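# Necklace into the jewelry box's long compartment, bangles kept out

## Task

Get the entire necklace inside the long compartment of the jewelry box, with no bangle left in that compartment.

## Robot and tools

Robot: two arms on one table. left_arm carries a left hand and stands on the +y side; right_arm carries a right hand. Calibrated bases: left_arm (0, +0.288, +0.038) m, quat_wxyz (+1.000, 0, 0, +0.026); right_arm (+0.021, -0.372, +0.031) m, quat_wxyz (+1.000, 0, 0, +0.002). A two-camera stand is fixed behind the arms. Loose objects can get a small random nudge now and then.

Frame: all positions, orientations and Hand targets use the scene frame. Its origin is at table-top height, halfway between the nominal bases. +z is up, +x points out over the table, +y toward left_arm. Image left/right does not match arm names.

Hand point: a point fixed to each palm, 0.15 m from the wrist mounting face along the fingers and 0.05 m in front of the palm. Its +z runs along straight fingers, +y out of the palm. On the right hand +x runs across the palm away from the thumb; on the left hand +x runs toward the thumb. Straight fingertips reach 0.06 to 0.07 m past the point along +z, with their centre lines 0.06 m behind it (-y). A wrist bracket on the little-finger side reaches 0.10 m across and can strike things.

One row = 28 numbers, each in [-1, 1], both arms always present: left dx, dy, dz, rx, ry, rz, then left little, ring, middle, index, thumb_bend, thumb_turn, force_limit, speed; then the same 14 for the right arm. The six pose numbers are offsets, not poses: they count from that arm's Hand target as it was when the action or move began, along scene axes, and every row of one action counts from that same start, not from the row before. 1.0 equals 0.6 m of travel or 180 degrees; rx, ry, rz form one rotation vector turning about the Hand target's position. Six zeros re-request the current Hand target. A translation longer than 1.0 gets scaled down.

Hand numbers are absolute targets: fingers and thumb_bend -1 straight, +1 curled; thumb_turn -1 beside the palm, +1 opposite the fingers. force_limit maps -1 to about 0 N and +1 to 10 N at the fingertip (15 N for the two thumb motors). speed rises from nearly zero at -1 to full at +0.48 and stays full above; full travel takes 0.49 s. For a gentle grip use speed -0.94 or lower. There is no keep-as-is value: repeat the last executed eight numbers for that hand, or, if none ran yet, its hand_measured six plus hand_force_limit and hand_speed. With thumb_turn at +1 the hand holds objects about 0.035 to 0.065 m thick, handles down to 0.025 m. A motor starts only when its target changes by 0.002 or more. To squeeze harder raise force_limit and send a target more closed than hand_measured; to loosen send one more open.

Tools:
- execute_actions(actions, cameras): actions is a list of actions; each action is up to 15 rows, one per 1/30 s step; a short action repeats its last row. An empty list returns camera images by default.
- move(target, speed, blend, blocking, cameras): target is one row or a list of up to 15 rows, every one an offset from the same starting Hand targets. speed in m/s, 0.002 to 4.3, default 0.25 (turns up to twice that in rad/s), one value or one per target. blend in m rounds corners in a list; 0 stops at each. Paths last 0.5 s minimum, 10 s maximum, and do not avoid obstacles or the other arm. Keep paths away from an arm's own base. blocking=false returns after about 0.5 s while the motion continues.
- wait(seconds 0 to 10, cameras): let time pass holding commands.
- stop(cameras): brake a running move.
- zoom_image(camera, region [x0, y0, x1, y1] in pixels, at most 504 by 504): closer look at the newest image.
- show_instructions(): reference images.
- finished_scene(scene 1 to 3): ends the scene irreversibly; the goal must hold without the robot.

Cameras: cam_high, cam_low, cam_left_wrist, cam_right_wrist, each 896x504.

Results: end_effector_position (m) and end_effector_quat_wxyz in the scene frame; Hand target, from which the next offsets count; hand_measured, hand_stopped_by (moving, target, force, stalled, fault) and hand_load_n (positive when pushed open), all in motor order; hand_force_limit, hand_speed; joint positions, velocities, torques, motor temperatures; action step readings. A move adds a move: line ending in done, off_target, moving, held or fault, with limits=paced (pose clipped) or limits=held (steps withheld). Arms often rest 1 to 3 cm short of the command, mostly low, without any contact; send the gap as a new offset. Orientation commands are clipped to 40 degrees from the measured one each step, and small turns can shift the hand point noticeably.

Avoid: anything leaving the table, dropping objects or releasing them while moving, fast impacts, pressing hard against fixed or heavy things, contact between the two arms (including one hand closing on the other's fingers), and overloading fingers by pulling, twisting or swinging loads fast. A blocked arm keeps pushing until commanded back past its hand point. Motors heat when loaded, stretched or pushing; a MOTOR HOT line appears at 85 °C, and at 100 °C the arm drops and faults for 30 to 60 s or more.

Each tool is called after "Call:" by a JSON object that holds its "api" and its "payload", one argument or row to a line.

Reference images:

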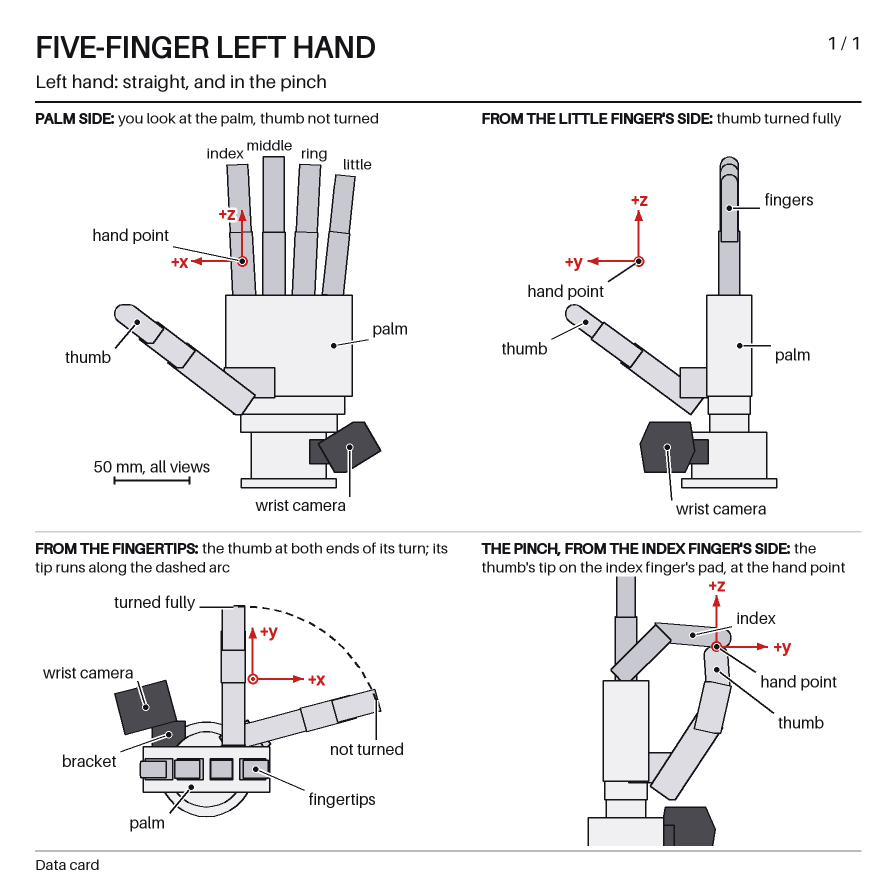

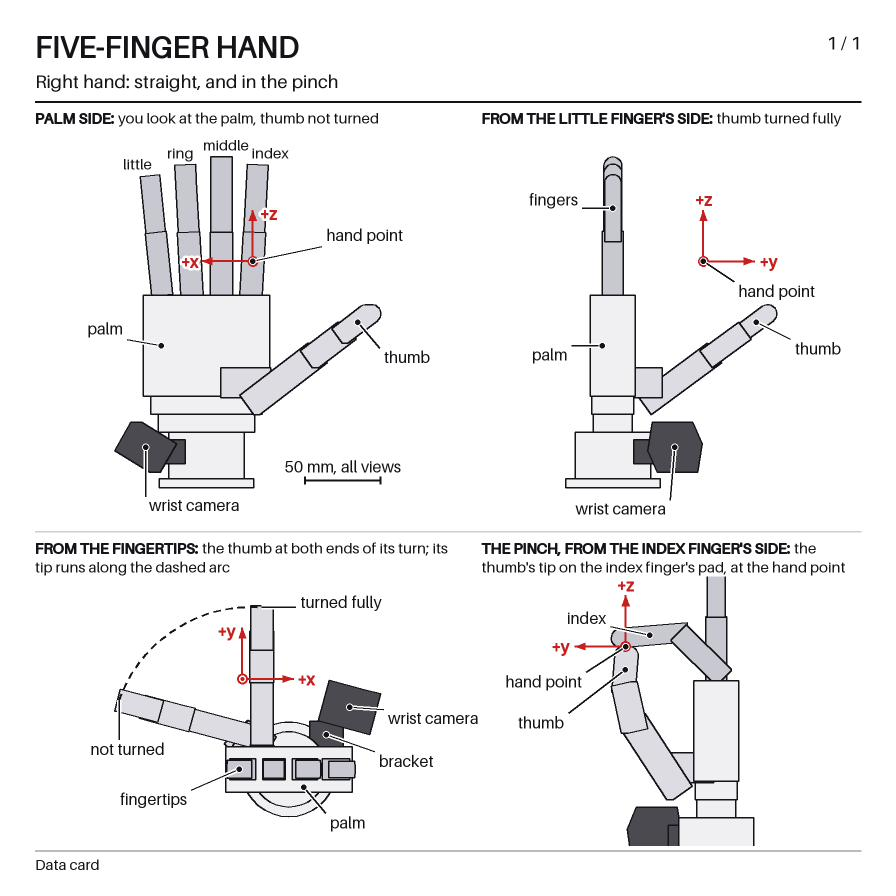

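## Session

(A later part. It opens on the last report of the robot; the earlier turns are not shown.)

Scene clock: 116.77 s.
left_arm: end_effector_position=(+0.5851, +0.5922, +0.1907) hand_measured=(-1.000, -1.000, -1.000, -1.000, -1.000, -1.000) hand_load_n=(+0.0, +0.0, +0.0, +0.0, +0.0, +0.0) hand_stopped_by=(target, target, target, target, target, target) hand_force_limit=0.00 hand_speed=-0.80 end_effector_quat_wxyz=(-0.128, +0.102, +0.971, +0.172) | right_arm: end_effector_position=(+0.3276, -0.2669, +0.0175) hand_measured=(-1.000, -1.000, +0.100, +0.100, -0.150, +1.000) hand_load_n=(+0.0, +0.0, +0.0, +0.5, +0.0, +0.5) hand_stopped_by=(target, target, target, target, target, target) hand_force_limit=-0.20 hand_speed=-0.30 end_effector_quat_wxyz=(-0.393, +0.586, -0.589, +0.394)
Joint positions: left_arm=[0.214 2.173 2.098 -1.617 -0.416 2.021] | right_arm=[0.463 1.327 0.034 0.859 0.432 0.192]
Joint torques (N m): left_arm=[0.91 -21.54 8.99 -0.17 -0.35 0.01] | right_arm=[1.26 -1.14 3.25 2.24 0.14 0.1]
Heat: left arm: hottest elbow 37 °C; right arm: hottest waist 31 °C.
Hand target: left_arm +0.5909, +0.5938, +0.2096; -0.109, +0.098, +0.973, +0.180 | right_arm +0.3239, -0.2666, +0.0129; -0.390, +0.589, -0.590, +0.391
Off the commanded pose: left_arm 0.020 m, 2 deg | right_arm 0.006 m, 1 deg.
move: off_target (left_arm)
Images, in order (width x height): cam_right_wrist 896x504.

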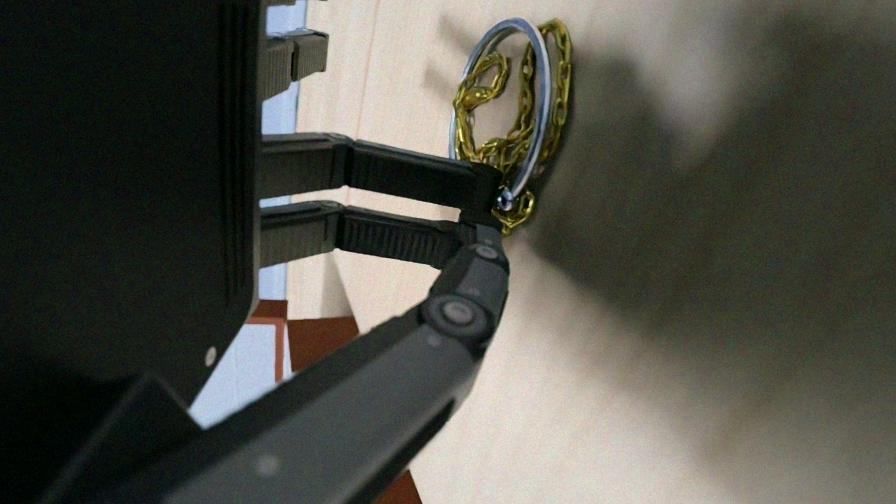

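Call:
{"api": "execute_actions", "payload": {
  "actions": [
    [[0,0,0,0,0,0,-1,-1,-1,-1,-1,-1,0,-0.8,-0.004,0,-0.022,0,0,0,-1,-1,0.1,0.1,-0.15,1,-0.2,-0.8]],
    [[0,0,0,0,0,0,-1,-1,-1,-1,-1,-1,0,-0.8,0.0,0,-0.01,0,0,0,-1,-1,0.12,0.12,-0.15,1,-0.2,-0.8]],
    [[0,0,0,0,0,0,-1,-1,-1,-1,-1,-1,0,-0.8,0,0,-0.006,0,0,0,-1,-1,0.6,0.6,-0.15,1,-0.2,-0.8]],
    [[0,0,0,0,0,0,-1,-1,-1,-1,-1,-1,0,-0.8,0,0,0,0,0,0,-1,-1,0.6,0.6,-0.15,1,-0.2,-0.8]]
  ],
  "cameras": ["cam_right_wrist"]
}}

Call:
{"api": "zoom_image", "payload": {
  "camera": "cam_right_wrist",
  "region": [400, 40, 640, 340]
}}

Scene clock: 119.53 s.
left_arm: end_effector_position=(+0.5851, +0.5922, +0.1907) hand_measured=(-1.000, -1.000, -1.000, -1.000, -1.000, -1.000) hand_load_n=(+0.0, +0.0, +0.0, +0.0, +0.5, +0.0) hand_stopped_by=(target, target, target, target, target, target) hand_force_limit=0.00 hand_speed=-0.80 end_effector_quat_wxyz=(-0.128, +0.102, +0.971, +0.172) | right_arm: end_effector_position=(+0.3383, -0.2631, +0.0122) hand_measured=(-1.000, -1.000, +0.246, +0.264, -0.150, +1.000) hand_load_n=(+0.0, +0.0, +5.0, +4.5, +1.0, -0.5) hand_stopped_by=(target, target, force, force, target, target) hand_force_limit=-0.20 hand_speed=-0.80 end_effector_quat_wxyz=(-0.417, +0.566, -0.585, +0.404)
Joint positions: left_arm=[0.214 2.173 2.098 -1.617 -0.416 2.021] | right_arm=[0.463 1.581 0.033 1.18 0.44 0.196]
Joint torques (N m): left_arm=[0.5 -21.66 9.01 -0.1 -0.37 0.02] | right_arm=[1.61 -0.91 0.73 0.73 -0.04 0.09]
Heat: left arm: hottest elbow 37 °C; right arm: hottest waist 31 °C.
Hand target: left_arm +0.5909, +0.5938, +0.2096; -0.109, +0.098, +0.973, +0.180 | right_arm +0.3216, -0.2665, -0.0098; -0.390, +0.590, -0.589, +0.391
Off the commanded pose: left_arm 0.020 m, 2 deg | right_arm 0.028 m, 4 deg.
Step readings (end_effector_position of left_arm | right_arm):
0: (+0.5851, +0.5922, +0.1907) | (+0.3276, -0.2669, +0.0175)
1: (+0.5851, +0.5922, +0.1907) | (+0.3278, -0.2669, +0.0176)
2: (+0.5851, +0.5922, +0.1907) | (+0.3280, -0.2667, +0.0176)
4: (+0.5851, +0.5922, +0.1907) | (+0.3278, -0.2671, +0.0143)
8: (+0.5851, +0.5922, +0.1907) | (+0.3315, -0.2676, +0.0144)
15: (+0.5851, +0.5922, +0.1907) | (+0.3338, -0.2667, +0.0144)
16: (+0.5851, +0.5922, +0.1907) | (+0.3341, -0.2666, +0.0145)
17: (+0.5851, +0.5922, +0.1907) | (+0.3341, -0.2665, +0.0143)
19: (+0.5851, +0.5922, +0.1907) | (+0.3346, -0.2664, +0.0138)
23: (+0.5851, +0.5922, +0.1907) | (+0.3362, -0.2660, +0.0139)
30: (+0.5851, +0.5922, +0.1907) | (+0.3371, -0.2655, +0.0139)
31: (+0.5851, +0.5922, +0.1907) | (+0.3372, -0.2655, +0.0139)
32: (+0.5851, +0.5922, +0.1907) | (+0.3373, -0.2654, +0.0139)
34: (+0.5851, +0.5922, +0.1907) | (+0.3375, -0.2652, +0.0135)
38: (+0.5851, +0.5922, +0.1907) | (+0.3371, -0.2640, +0.0116)
45: (+0.5851, +0.5922, +0.1907) | (+0.3381, -0.2632, +0.0119)
46: (+0.5851, +0.5922, +0.1907) | (+0.3381, -0.2632, +0.0119)
47: (+0.5851, +0.5922, +0.1907) | (+0.3382, -0.2631, +0.0120)
49: (+0.5851, +0.5922, +0.1907) | (+0.3382, -0.2631, +0.0120)
53: (+0.5851, +0.5922, +0.1907) | (+0.3383, -0.2631, +0.0122)
60: (+0.5851, +0.5922, +0.1907) | (+0.3383, -0.2631, +0.0122)
Images, in order (width x height): cam_right_wrist 896x504.

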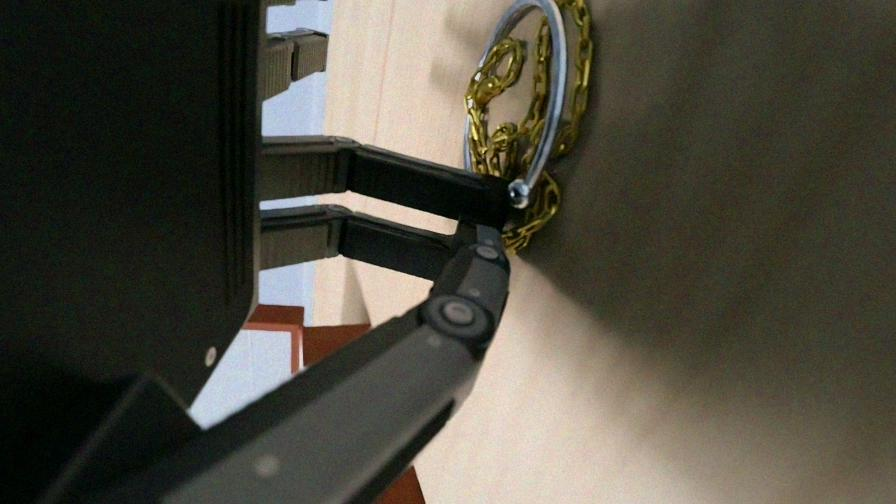

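Scaled by 1.680 from the camera's 896x504 image, which has a finer 1280x720 frame.

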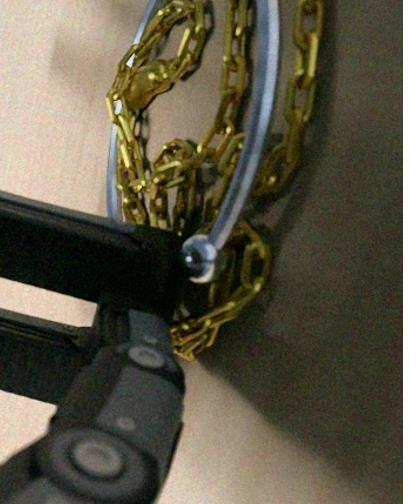

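Call:
{"api": "move", "payload": {
  "target": [0,0,0,0,0,0,-1,-1,-1,-1,-1,-1,0,-0.8,0.03,0.006,0.11,0,0,0,-1,-1,0.6,0.6,-0.15,1,-0.2,-0.8],
  "speed": 0.06,
  "cameras": ["cam_right_wrist"]
}}

Call:
{"api": "zoom_image", "payload": {
  "camera": "cam_right_wrist",
  "region": [400, 40, 640, 340]
}}

Scene clock: 121.97 s.
left_arm: end_effector_position=(+0.5851, +0.5922, +0.1907) hand_measured=(-1.000, -1.000, -1.000, -1.000, -1.000, -1.000) hand_load_n=(+0.0, +0.0, +0.0, +0.0, +0.0, +0.0) hand_stopped_by=(target, target, target, target, target, target) hand_force_limit=0.00 hand_speed=-0.80 end_effector_quat_wxyz=(-0.128, +0.102, +0.971, +0.172) | right_arm: end_effector_position=(+0.3207, -0.2671, +0.0377) hand_measured=(-1.000, -1.000, +0.246, +0.264, -0.150, +1.000) hand_load_n=(-0.5, +0.0, +5.5, +4.5, +1.0, -0.5) hand_stopped_by=(target, target, force, force, target, target) hand_force_limit=-0.20 hand_speed=-0.80 end_effector_quat_wxyz=(-0.378, +0.601, -0.592, +0.382)
Joint positions: left_arm=[0.214 2.173 2.098 -1.617 -0.416 2.021] | right_arm=[0.463 1.011 0.065 0.465 0.418 0.196]
Joint torques (N m): left_arm=[0.5 -22.01 8.96 -0.08 -0.36 -0.02] | right_arm=[-0.21 -1.96 8.96 1.2 -0.02 -0.04]
Heat: left arm: hottest elbow 37 °C; right arm: hottest waist 31 °C.
Hand target: left_arm +0.5909, +0.5938, +0.2096; -0.109, +0.098, +0.973, +0.180 | right_arm +0.3395, -0.2629, +0.0560; -0.390, +0.590, -0.589, +0.391
Off the commanded pose: left_arm 0.020 m, 2 deg | right_arm 0.027 m, 2 deg.
move: off_target (left_arm, right_arm)
Images, in order (width x height): cam_right_wrist 896x504.

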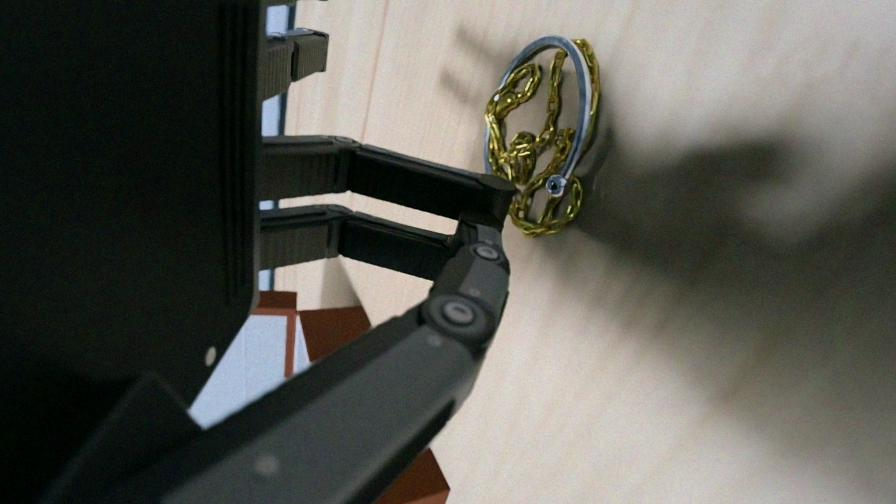

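Scaled by 1.680 from the camera's 896x504 image, which has a finer 1280x720 frame.

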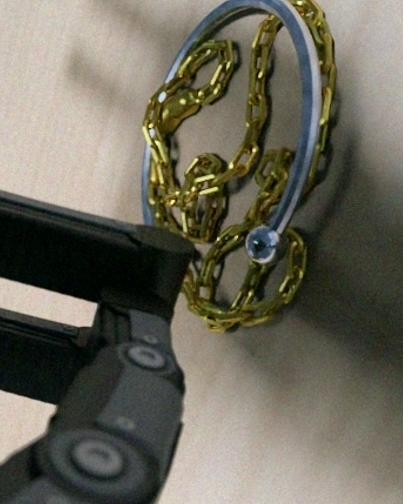

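Call:
{"api": "move", "payload": {
  "target": [0,0,0,0,0,0,-1,-1,-1,-1,-1,-1,0,-0.8,-0.07,-0.09,0.06,0,0,0,-1,-1,-1,0.0,-0.6,-1,-0.2,0.3],
  "speed": 0.15,
  "cameras": ["cam_right_wrist","cam_high"]
}}

Call:
{"api": "zoom_image", "payload": {
  "camera": "cam_right_wrist",
  "region": [450, 100, 640, 300]
}}

Call:
{"api": "zoom_image", "payload": {
  "camera": "cam_high",
  "region": [340, 200, 400, 260]
}}

Scene clock: 126.53 s.
left_arm: end_effector_position=(+0.5851, +0.5922, +0.1907) hand_measured=(-1.000, -1.000, -1.000, -1.000, -1.000, -1.000) hand_load_n=(+0.0, +0.0, +0.0, +0.0, +0.0, +0.0) hand_stopped_by=(target, target, target, target, target, target) hand_force_limit=0.00 hand_speed=-0.80 end_effector_quat_wxyz=(-0.128, +0.102, +0.971, +0.172) | right_arm: end_effector_position=(+0.2905, -0.3136, +0.0707) hand_measured=(-1.000, -1.000, -1.000, +0.000, -0.600, -1.000) hand_load_n=(+0.0, +0.0, +0.0, +0.0, +0.0, -0.5) hand_stopped_by=(target, target, target, target, target, target) hand_force_limit=-0.20 hand_speed=0.30 end_effector_quat_wxyz=(-0.383, +0.597, -0.595, +0.378)
Joint positions: left_arm=[0.214 2.173 2.098 -1.617 -0.416 2.021] | right_arm=[0.219 0.376 0.041 -0.108 0.195 0.095]
Joint torques (N m): left_arm=[0.62 -21.95 8.95 -0.14 -0.35 0.01] | right_arm=[-0.26 0.97 11.1 1.29 -0.11 -0.09]
Heat: left arm: hottest elbow 37 °C; right arm: hottest waist 31 °C.
Hand target: left_arm +0.5909, +0.5938, +0.2096; -0.109, +0.098, +0.973, +0.180 | right_arm +0.2975, -0.3169, +0.0922; -0.390, +0.589, -0.590, +0.391
Off the commanded pose: left_arm 0.020 m, 2 deg | right_arm 0.023 m, 2 deg.
move: off_target (left_arm, right_arm)
Images, in order (width x height): cam_high 896x504, cam_right_wrist 896x504.

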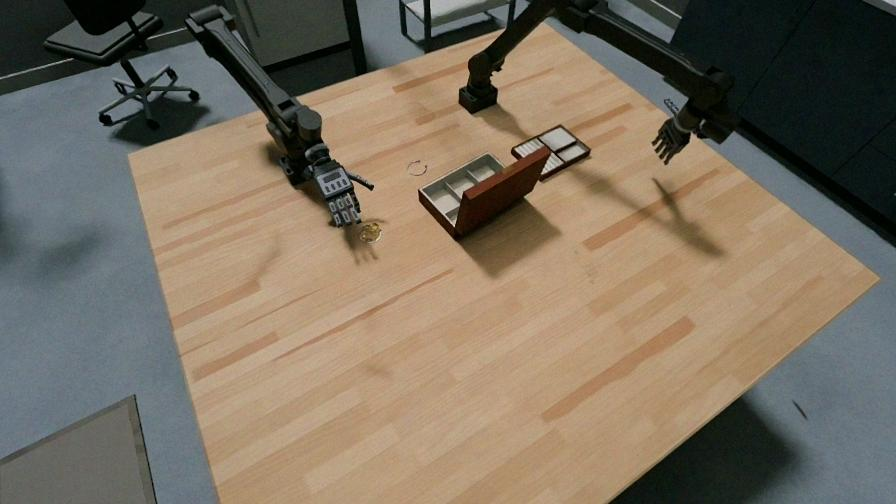

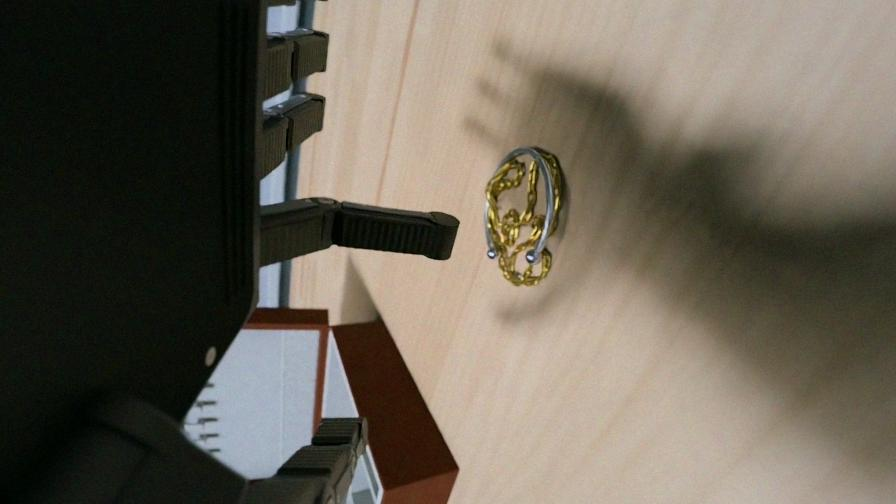

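Scaled by 2.520 from the camera's 896x504 image, which has a finer 1280x720 frame.

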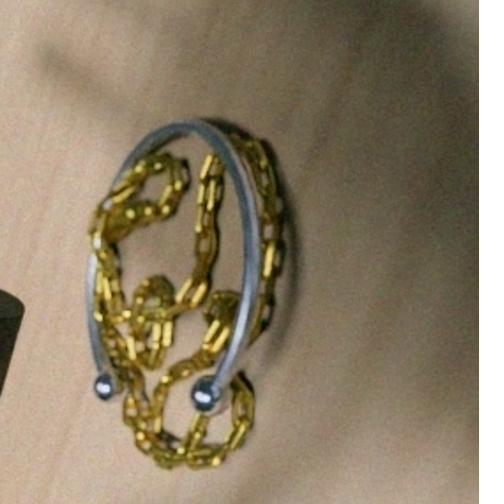

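Scaled by 8.400 from the camera's 896x504 image, which has a finer 1280x720 frame.

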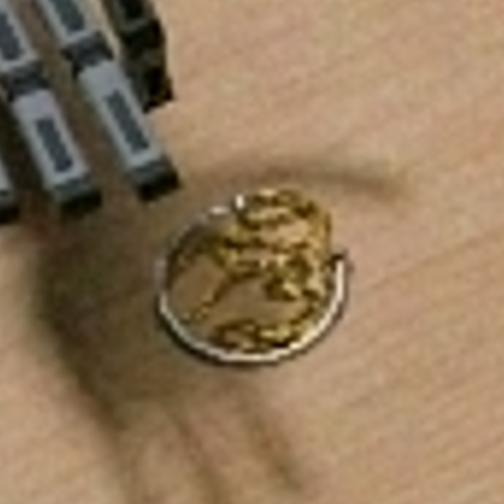

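Call:
{"api": "move", "payload": {
  "target": [0,0,0,0,0,0,-1,-1,-1,-1,-1,-1,0,-0.8,0.045,0.003,-0.09,0,0,0,-1,-1,-1,0.0,-0.6,-1,-0.2,0.3],
  "speed": 0.1,
  "cameras": ["cam_right_wrist","cam_high"]
}}

Call:
{"api": "zoom_image", "payload": {
  "camera": "cam_right_wrist",
  "region": [400, 60, 600, 260]
}}

Call:
{"api": "zoom_image", "payload": {
  "camera": "cam_high",
  "region": [340, 200, 400, 260]
}}

Scene clock: 129.03 s.
left_arm: end_effector_position=(+0.5851, +0.5922, +0.1907) hand_measured=(-1.000, -1.000, -1.000, -1.000, -1.000, -1.000) hand_load_n=(+0.0, +0.0, +0.0, +0.0, +0.0, +0.0) hand_stopped_by=(target, target, target, target, target, target) hand_force_limit=0.00 hand_speed=-0.80 end_effector_quat_wxyz=(-0.128, +0.102, +0.971, +0.172) | right_arm: end_effector_position=(+0.2961, -0.3143, +0.0593) hand_measured=(-1.000, -1.000, -1.000, +0.000, -0.600, -1.000) hand_load_n=(+0.0, +0.0, +0.0, +0.0, +0.0, +0.0) hand_stopped_by=(target, target, target, target, target, target) hand_force_limit=-0.20 hand_speed=0.30 end_effector_quat_wxyz=(-0.386, +0.594, -0.594, +0.381)
Joint positions: left_arm=[0.214 2.173 2.098 -1.617 -0.416 2.021] | right_arm=[0.206 0.487 0.014 0.04 0.185 0.091]
Joint torques (N m): left_arm=[0.56 -21.77 8.98 -0.13 -0.34 0] | right_arm=[0.85 0.67 8.91 1.43 0.02 0.07]
Heat: left arm: hottest elbow 37 °C; right arm: hottest waist 31 °C.
Hand target: left_arm +0.5909, +0.5938, +0.2096; -0.109, +0.098, +0.973, +0.180 | right_arm +0.2987, -0.3136, +0.0667; -0.391, +0.591, -0.592, +0.384 (not the last commanded pose)
Off the commanded pose: left_arm 0.020 m, 2 deg | right_arm 0.035 m, 1 deg.
move: held (right_arm; a check stopped the path), off_target (left_arm); limits=held
pose unreachable (right arm): on one or more control steps of this call, first in action 0 (counted from 0), this arm could not follow its commanded pose, so it was not sent that pose on those steps. It may still have moved: this result reports where it is.
cause: moving toward the commanded pose would bring two parts of the arm too close to each other (joints 2 (shoulder) and 3 (elbow) lie between them).
Images, in order (width x height): cam_high 896x504, cam_right_wrist 896x504.

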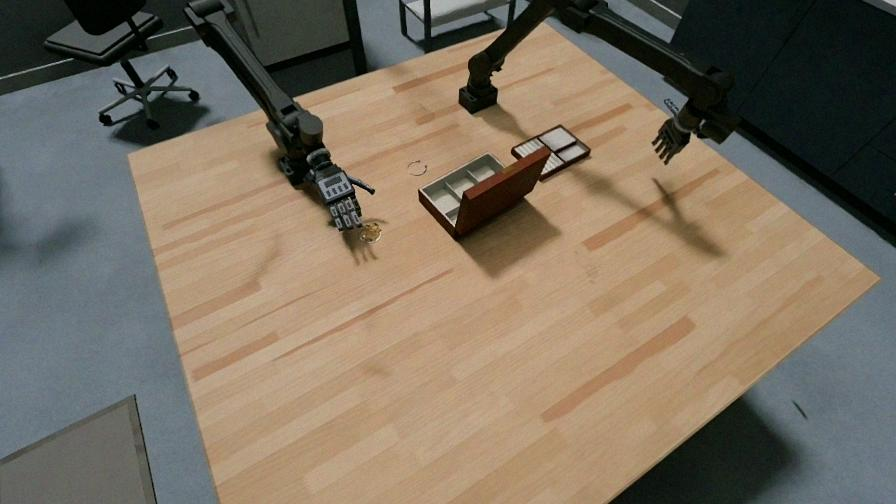

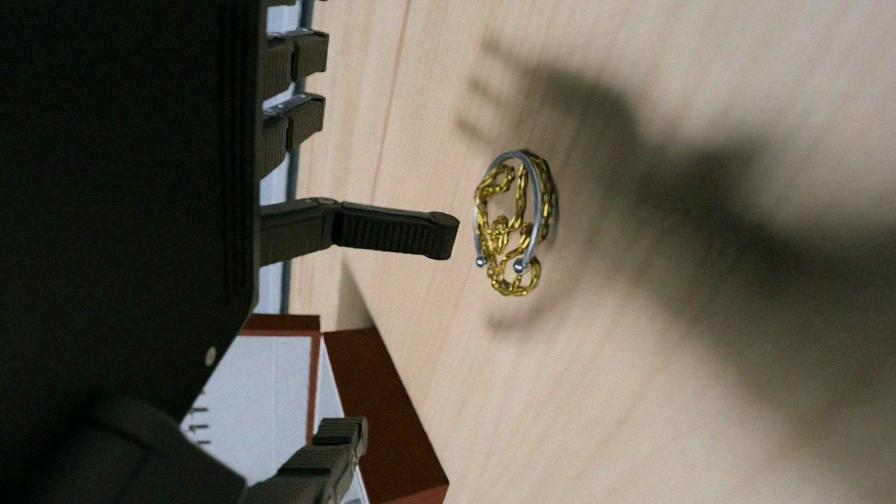

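Scaled by 2.520 from the camera's 896x504 image, which has a finer 1280x720 frame.

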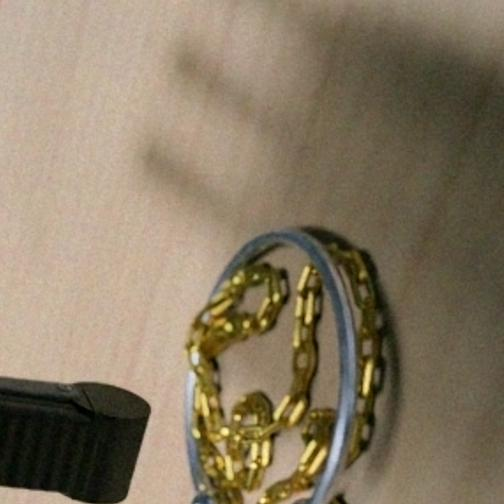

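Scaled by 8.400 from the camera's 896x504 image, which has a finer 1280x720 frame.

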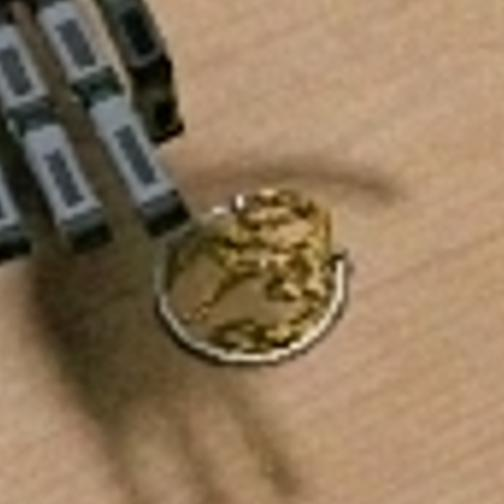

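Call:
{"api": "move", "payload": {
  "target": [
    [0,0,0,0,0,0,-1,-1,-1,-1,-1,-1,0,-0.8,0.06,0.0,0.03,0,0,0,-1,-1,-1,0.0,-0.6,-1,-0.2,0.3],
    [0,0,0,0,0,0,-1,-1,-1,-1,-1,-1,0,-0.8,0.05,0.0,-0.05,0,0,0,-1,-1,-1,0.0,-0.6,-1,-0.2,0.3]
  ],
  "speed": 0.1,
  "cameras": ["cam_right_wrist","cam_high"]
}}

Call:
{"api": "zoom_image", "payload": {
  "camera": "cam_right_wrist",
  "region": [400, 60, 600, 260]
}}

Call:
{"api": "zoom_image", "payload": {
  "camera": "cam_high",
  "region": [340, 200, 400, 260]
}}

Scene clock: 132.30 s.
left_arm: end_effector_position=(+0.5851, +0.5922, +0.1907) hand_measured=(-1.000, -1.000, -1.000, -1.000, -1.000, -1.000) hand_load_n=(+0.0, +0.0, +0.0, +0.0, +0.0, +0.0) hand_stopped_by=(target, target, target, target, target, target) hand_force_limit=0.00 hand_speed=-0.80 end_effector_quat_wxyz=(-0.128, +0.102, +0.971, +0.172) | right_arm: end_effector_position=(+0.3263, -0.3109, +0.0355) hand_measured=(-1.000, -1.000, -1.000, +0.000, -0.600, -1.000) hand_load_n=(+0.0, +0.0, +0.0, +0.0, +0.0, -0.5) hand_stopped_by=(target, target, target, target, target, target) hand_force_limit=-0.20 hand_speed=0.30 end_effector_quat_wxyz=(-0.390, +0.593, -0.595, +0.378)
Joint positions: left_arm=[0.214 2.173 2.098 -1.617 -0.416 2.021] | right_arm=[0.176 1.005 0.024 0.551 0.151 0.086]
Joint torques (N m): left_arm=[0.62 -22.07 8.99 -0.2 -0.35 0] | right_arm=[0.21 0.09 5.65 2.81 -0.09 -0.05]
Heat: left arm: hottest elbow 37 °C; right arm: hottest waist 31 °C.
Hand target: left_arm +0.5909, +0.5938, +0.2096; -0.109, +0.098, +0.973, +0.180 | right_arm +0.3286, -0.3136, +0.0365; -0.391, +0.591, -0.592, +0.384
Off the commanded pose: left_arm 0.020 m, 2 deg | right_arm 0.004 m, 1 deg.
move: off_target (left_arm)
Images, in order (width x height): cam_high 896x504, cam_right_wrist 896x504.

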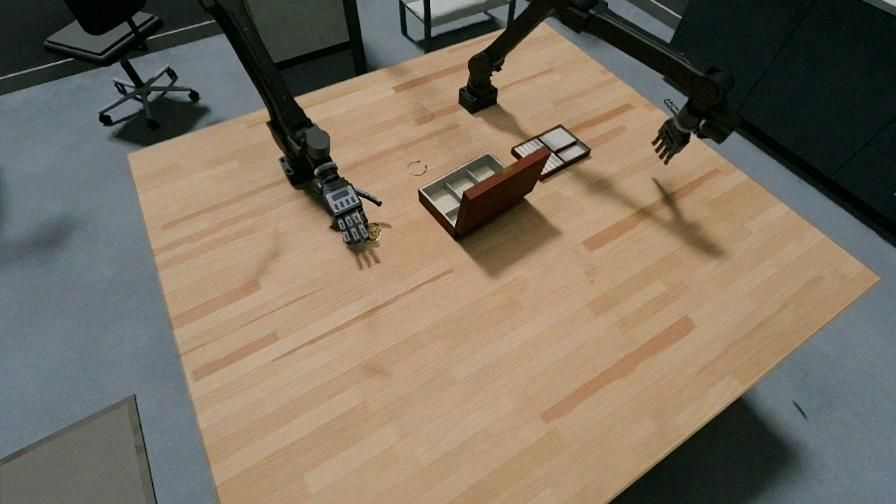

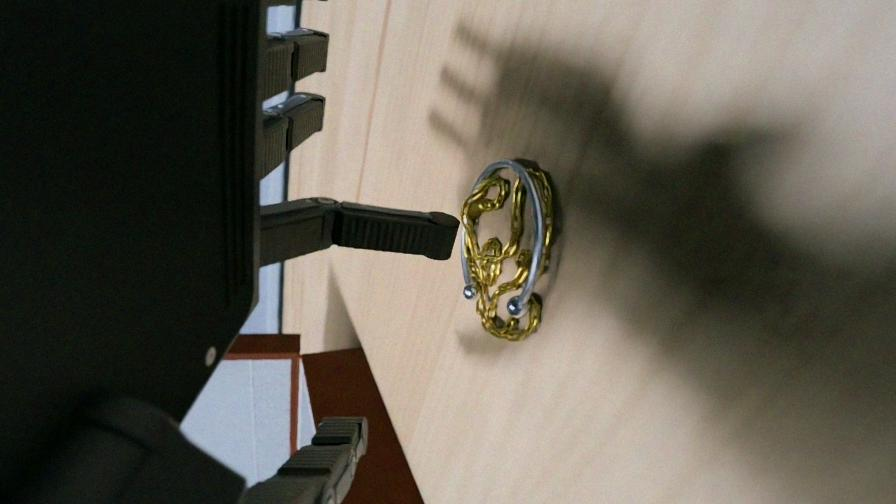

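Scaled by 2.520 from the camera's 896x504 image, which has a finer 1280x720 frame.

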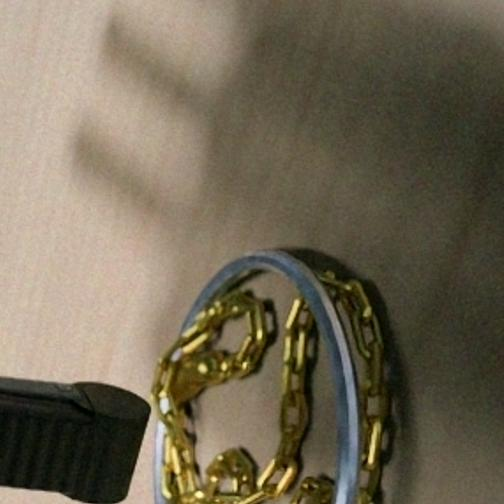

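Scaled by 8.400 from the camera's 896x504 image, which has a finer 1280x720 frame.

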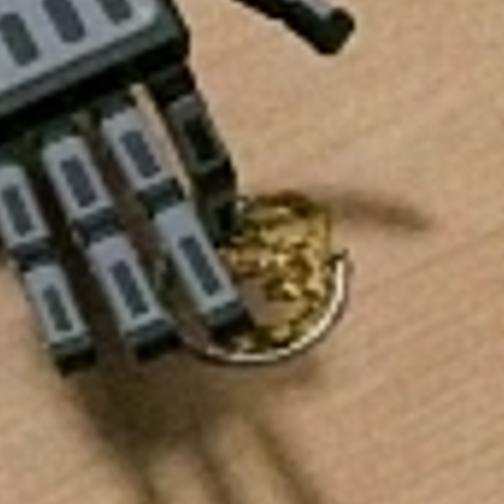

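Call:
{"api": "move", "payload": {
  "target": [
    [0,0,0,0,0,0,-1,-1,-1,-1,-1,-1,0,-0.8,0.016,-0.03,0.0,0,0,0,-1,-1,-1,0.0,-0.6,-1,-0.2,0.3],
    [0,0,0,0,0,0,-1,-1,-1,-1,-1,-1,0,-0.8,0.016,-0.03,-0.037,0,0,0,-1,-1,-1,0.0,-0.6,-1,-0.2,0.3]
  ],
  "speed": 0.05,
  "cameras": ["cam_right_wrist","cam_high"]
}}

Call:
{"api": "zoom_image", "payload": {
  "camera": "cam_right_wrist",
  "region": [400, 120, 600, 380]
}}

Call:
{"api": "zoom_image", "payload": {
  "camera": "cam_high",
  "region": [340, 200, 400, 260]
}}

Scene clock: 135.60 s.
left_arm: end_effector_position=(+0.5851, +0.5922, +0.1907) hand_measured=(-1.000, -1.000, -1.000, -1.000, -1.000, -1.000) hand_load_n=(+0.0, +0.0, +0.0, +0.0, +0.0, -0.5) hand_stopped_by=(target, target, target, target, target, target) hand_force_limit=0.00 hand_speed=-0.80 end_effector_quat_wxyz=(-0.128, +0.102, +0.971, +0.172) | right_arm: end_effector_position=(+0.3375, -0.3265, +0.0143) hand_measured=(-1.000, -1.000, -1.000, +0.000, -0.600, -1.000) hand_load_n=(+0.0, +0.0, +0.0, +0.0, -0.5, +0.0) hand_stopped_by=(target, target, target, target, target, target) hand_force_limit=-0.20 hand_speed=0.30 end_effector_quat_wxyz=(-0.392, +0.593, -0.594, +0.377)
Joint positions: left_arm=[0.214 2.173 2.098 -1.617 -0.416 2.021] | right_arm=[0.065 1.315 0.024 0.869 0.044 0.041]
Joint torques (N m): left_arm=[0.62 -21.83 8.99 -0.12 -0.35 0] | right_arm=[-0.26 -1.44 3.52 2.81 -0.17 -0.09]
Heat: left arm: hottest elbow 37 °C; right arm: hottest waist 31 °C.
Hand target: left_arm +0.5909, +0.5938, +0.2096; -0.109, +0.098, +0.973, +0.180 | right_arm +0.3382, -0.3316, +0.0143; -0.391, +0.591, -0.592, +0.384
Off the commanded pose: left_arm 0.020 m, 2 deg | right_arm 0.005 m, 1 deg.
move: off_target (left_arm)
Images, in order (width x height): cam_high 896x504, cam_right_wrist 896x504.

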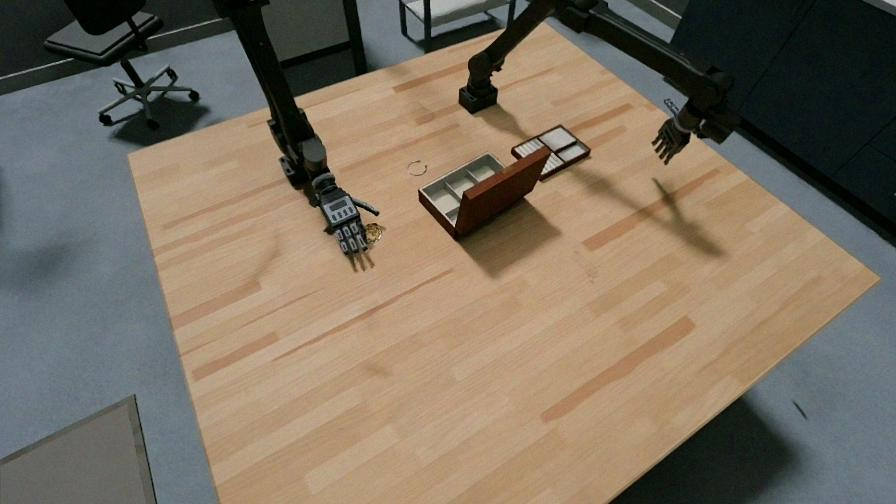

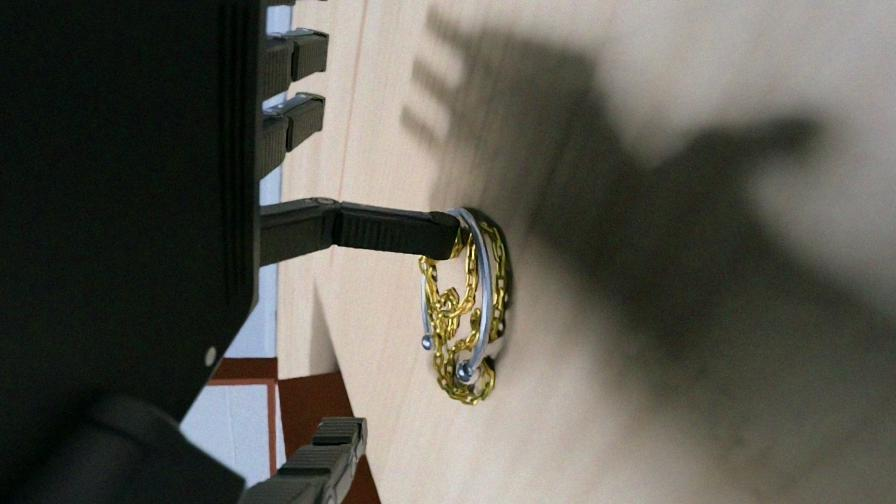

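Scaled by 1.938 from the camera's 896x504 image, which has a finer 1280x720 frame.

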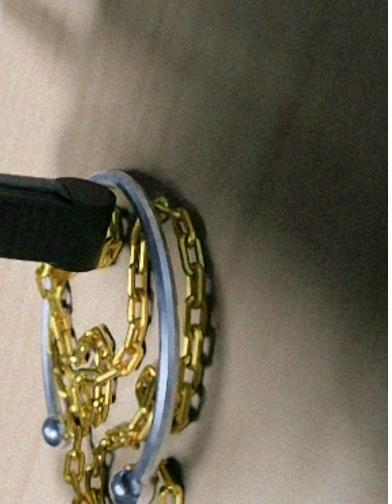

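Scaled by 8.400 from the camera's 896x504 image, which has a finer 1280x720 frame.

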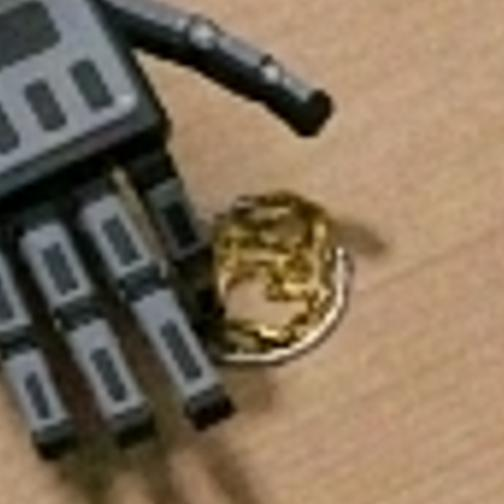

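Call:
{"api": "move", "payload": {
  "target": [
    [0,0,0,0,0,0,-1,-1,-1,-1,-1,-1,0,-0.8,0.0,0.0,-0.008,0,0,0,-1,-1,-1,0.0,-0.6,-1,-0.2,0.3],
    [0,0,0,0,0,0,-1,-1,-1,-1,-1,-1,0,-0.8,0.05,-0.12,-0.01,0,0,0,-1,-1,-1,0.0,-0.6,-1,-0.2,0.3]
  ],
  "speed": 0.05,
  "cameras": ["cam_right_wrist","cam_high"]
}}

Call:
{"api": "zoom_image", "payload": {
  "camera": "cam_right_wrist",
  "region": [400, 120, 600, 380]
}}

Call:
{"api": "zoom_image", "payload": {
  "camera": "cam_high",
  "region": [330, 200, 400, 260]
}}

Scene clock: 139.27 s.
left_arm: end_effector_position=(+0.5851, +0.5922, +0.1907) hand_measured=(-1.000, -1.000, -1.000, -1.000, -1.000, -1.000) hand_load_n=(+0.0, +0.0, +0.0, +0.0, +0.0, +0.0) hand_stopped_by=(target, target, target, target, target, target) hand_force_limit=0.00 hand_speed=-0.80 end_effector_quat_wxyz=(-0.128, +0.102, +0.971, +0.172) | right_arm: end_effector_position=(+0.3599, -0.3955, +0.0084) hand_measured=(-1.000, -1.000, -1.000, +0.000, -0.600, -1.000) hand_load_n=(+0.0, +0.0, +0.0, +0.5, +0.0, -0.5) hand_stopped_by=(target, target, target, target, target, target) hand_force_limit=-0.20 hand_speed=0.30 end_effector_quat_wxyz=(-0.395, +0.591, -0.593, +0.379)
Joint positions: left_arm=[0.214 2.173 2.098 -1.617 -0.416 2.021] | right_arm=[-0.305 1.464 0.1 0.931 -0.293 -0.11]
Joint torques (N m): left_arm=[0.32 -21.66 8.9 -0.12 -0.36 0.02] | right_arm=[-0.21 -2.61 5.07 1.33 -0.29 -0.08]
Heat: left arm: hottest elbow 37 °C; right arm: hottest waist 31 °C.
Hand target: left_arm +0.5909, +0.5938, +0.2096; -0.109, +0.098, +0.973, +0.180 | right_arm +0.3683, -0.4036, +0.0083; -0.391, +0.591, -0.592, +0.384
Off the commanded pose: left_arm 0.020 m, 2 deg | right_arm 0.012 m, 1 deg.
move: off_target (left_arm, right_arm)
Images, in order (width x height): cam_high 896x504, cam_right_wrist 896x504.

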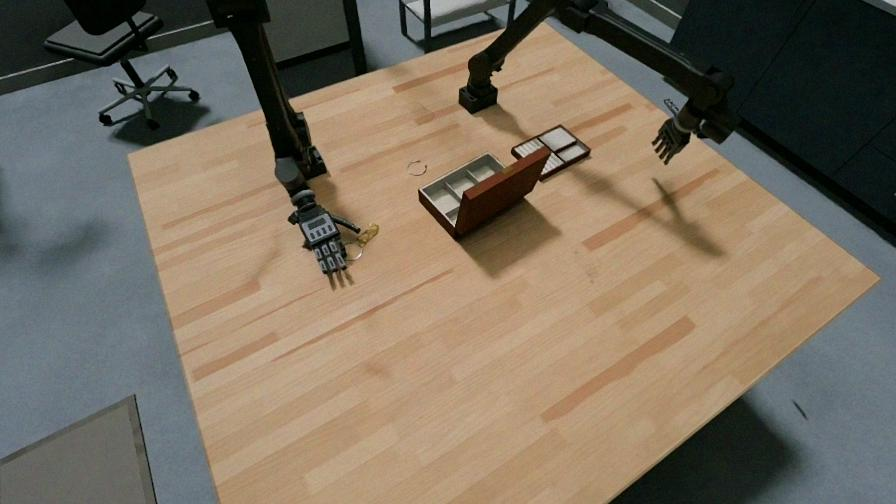

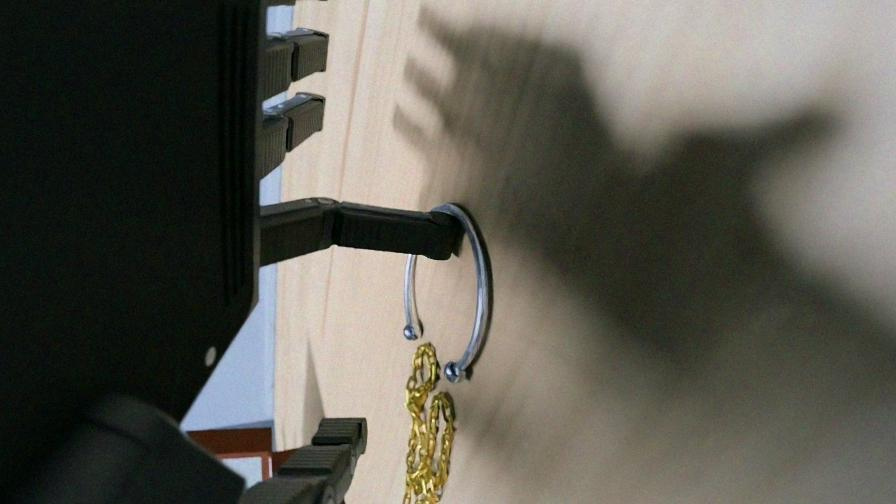

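Scaled by 1.938 from the camera's 896x504 image, which has a finer 1280x720 frame.

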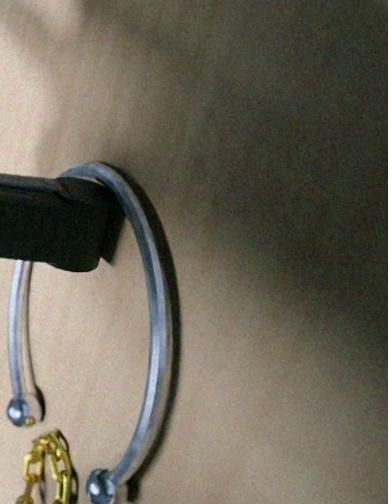

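Scaled by 7.200 from the camera's 896x504 image, which has a finer 1280x720 frame.

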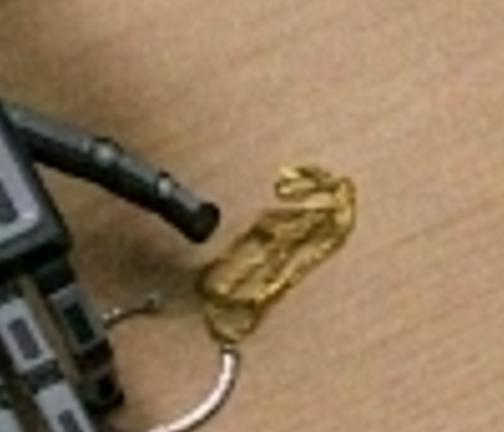

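Call:
{"api": "move", "payload": {
  "target": [
    [0,0,0,0,0,0,-1,-1,-1,-1,-1,-1,0,-0.8,0.02,-0.08,-0.001,0,0,0,-1,-1,-1,0.0,-0.6,-1,-0.2,0.3],
    [0,0,0,0,0,0,-1,-1,-1,-1,-1,-1,0,-0.8,0.02,-0.08,0.12,0,0,0,-1,-1,-1,0.0,-0.6,-1,-0.2,0.3],
    [0,0,0,0,0,0,-1,-1,-1,-1,-1,-1,0,-0.8,-0.05,0.08,0.17,0,0,0,-1,-1,0.0,0.0,-0.6,1,-0.2,0.3]
  ],
  "speed": 0.08,
  "cameras": ["cam_right_wrist","cam_high"]
}}

Call:
{"api": "zoom_image", "payload": {
  "camera": "cam_high",
  "region": [330, 200, 400, 260]
}}

Scene clock: 145.63 s.
left_arm: end_effector_position=(+0.5851, +0.5922, +0.1907) hand_measured=(-1.000, -1.000, -1.000, -1.000, -1.000, -1.000) hand_load_n=(+0.0, +0.0, +0.0, +0.0, -0.5, +0.0) hand_stopped_by=(target, target, target, target, target, target) hand_force_limit=0.00 hand_speed=-0.80 end_effector_quat_wxyz=(-0.128, +0.102, +0.971, +0.172) | right_arm: end_effector_position=(+0.3384, -0.3608, +0.1071) hand_measured=(-1.000, -1.000, +0.000, +0.000, -0.600, +1.000) hand_load_n=(+0.0, +0.0, +0.0, +0.0, +0.0, +0.0) hand_stopped_by=(target, target, target, target, target, target) hand_force_limit=-0.20 hand_speed=0.30 end_effector_quat_wxyz=(-0.385, +0.592, -0.593, +0.387)
Joint positions: left_arm=[0.214 2.173 2.098 -1.617 -0.416 2.021] | right_arm=[-0.113 0.625 0.17 0.038 -0.096 -0.044]
Joint torques (N m): left_arm=[0.5 -21.77 8.99 -0.14 -0.35 0] | right_arm=[1.9 -0.44 8.44 1.35 0.01 0.19]
Heat: left arm: hottest elbow 37 °C; right arm: hottest waist 31 °C.
Hand target: left_arm +0.5909, +0.5938, +0.2096; -0.109, +0.098, +0.973, +0.180 | right_arm +0.3382, -0.3557, +0.1103; -0.391, +0.591, -0.592, +0.384
Off the commanded pose: left_arm 0.020 m, 2 deg | right_arm 0.006 m, 1 deg.
move: off_target (left_arm)
Images, in order (width x height): cam_high 896x504, cam_right_wrist 896x504.

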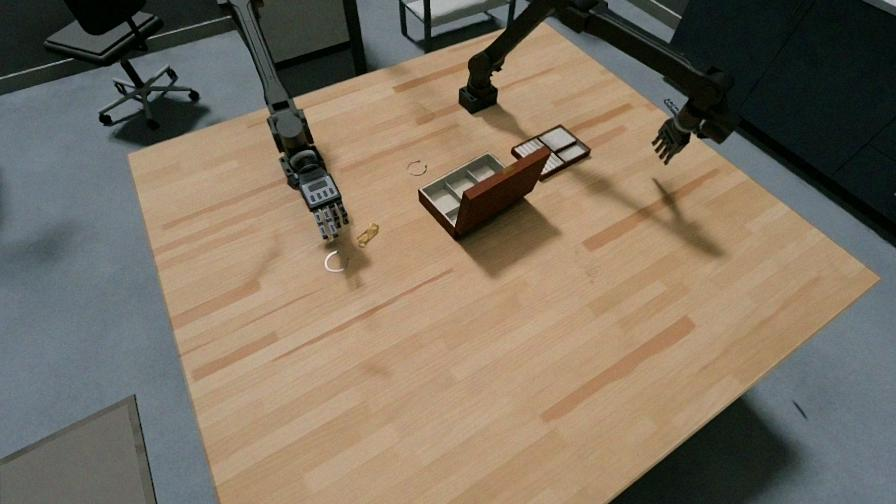

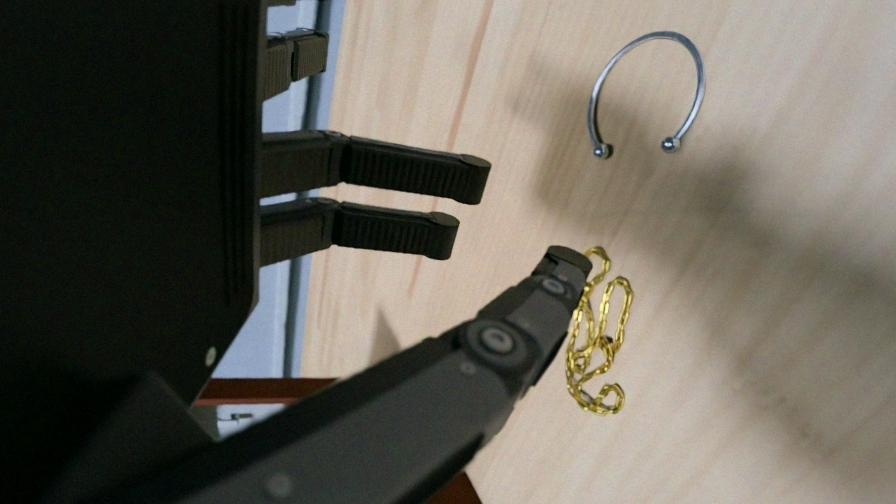

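Scaled by 7.200 from the camera's 896x504 image, which has a finer 1280x720 frame.

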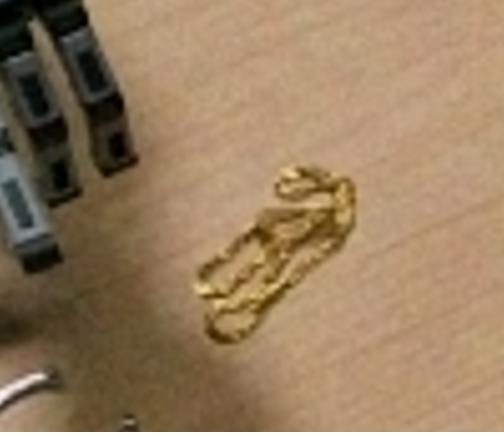

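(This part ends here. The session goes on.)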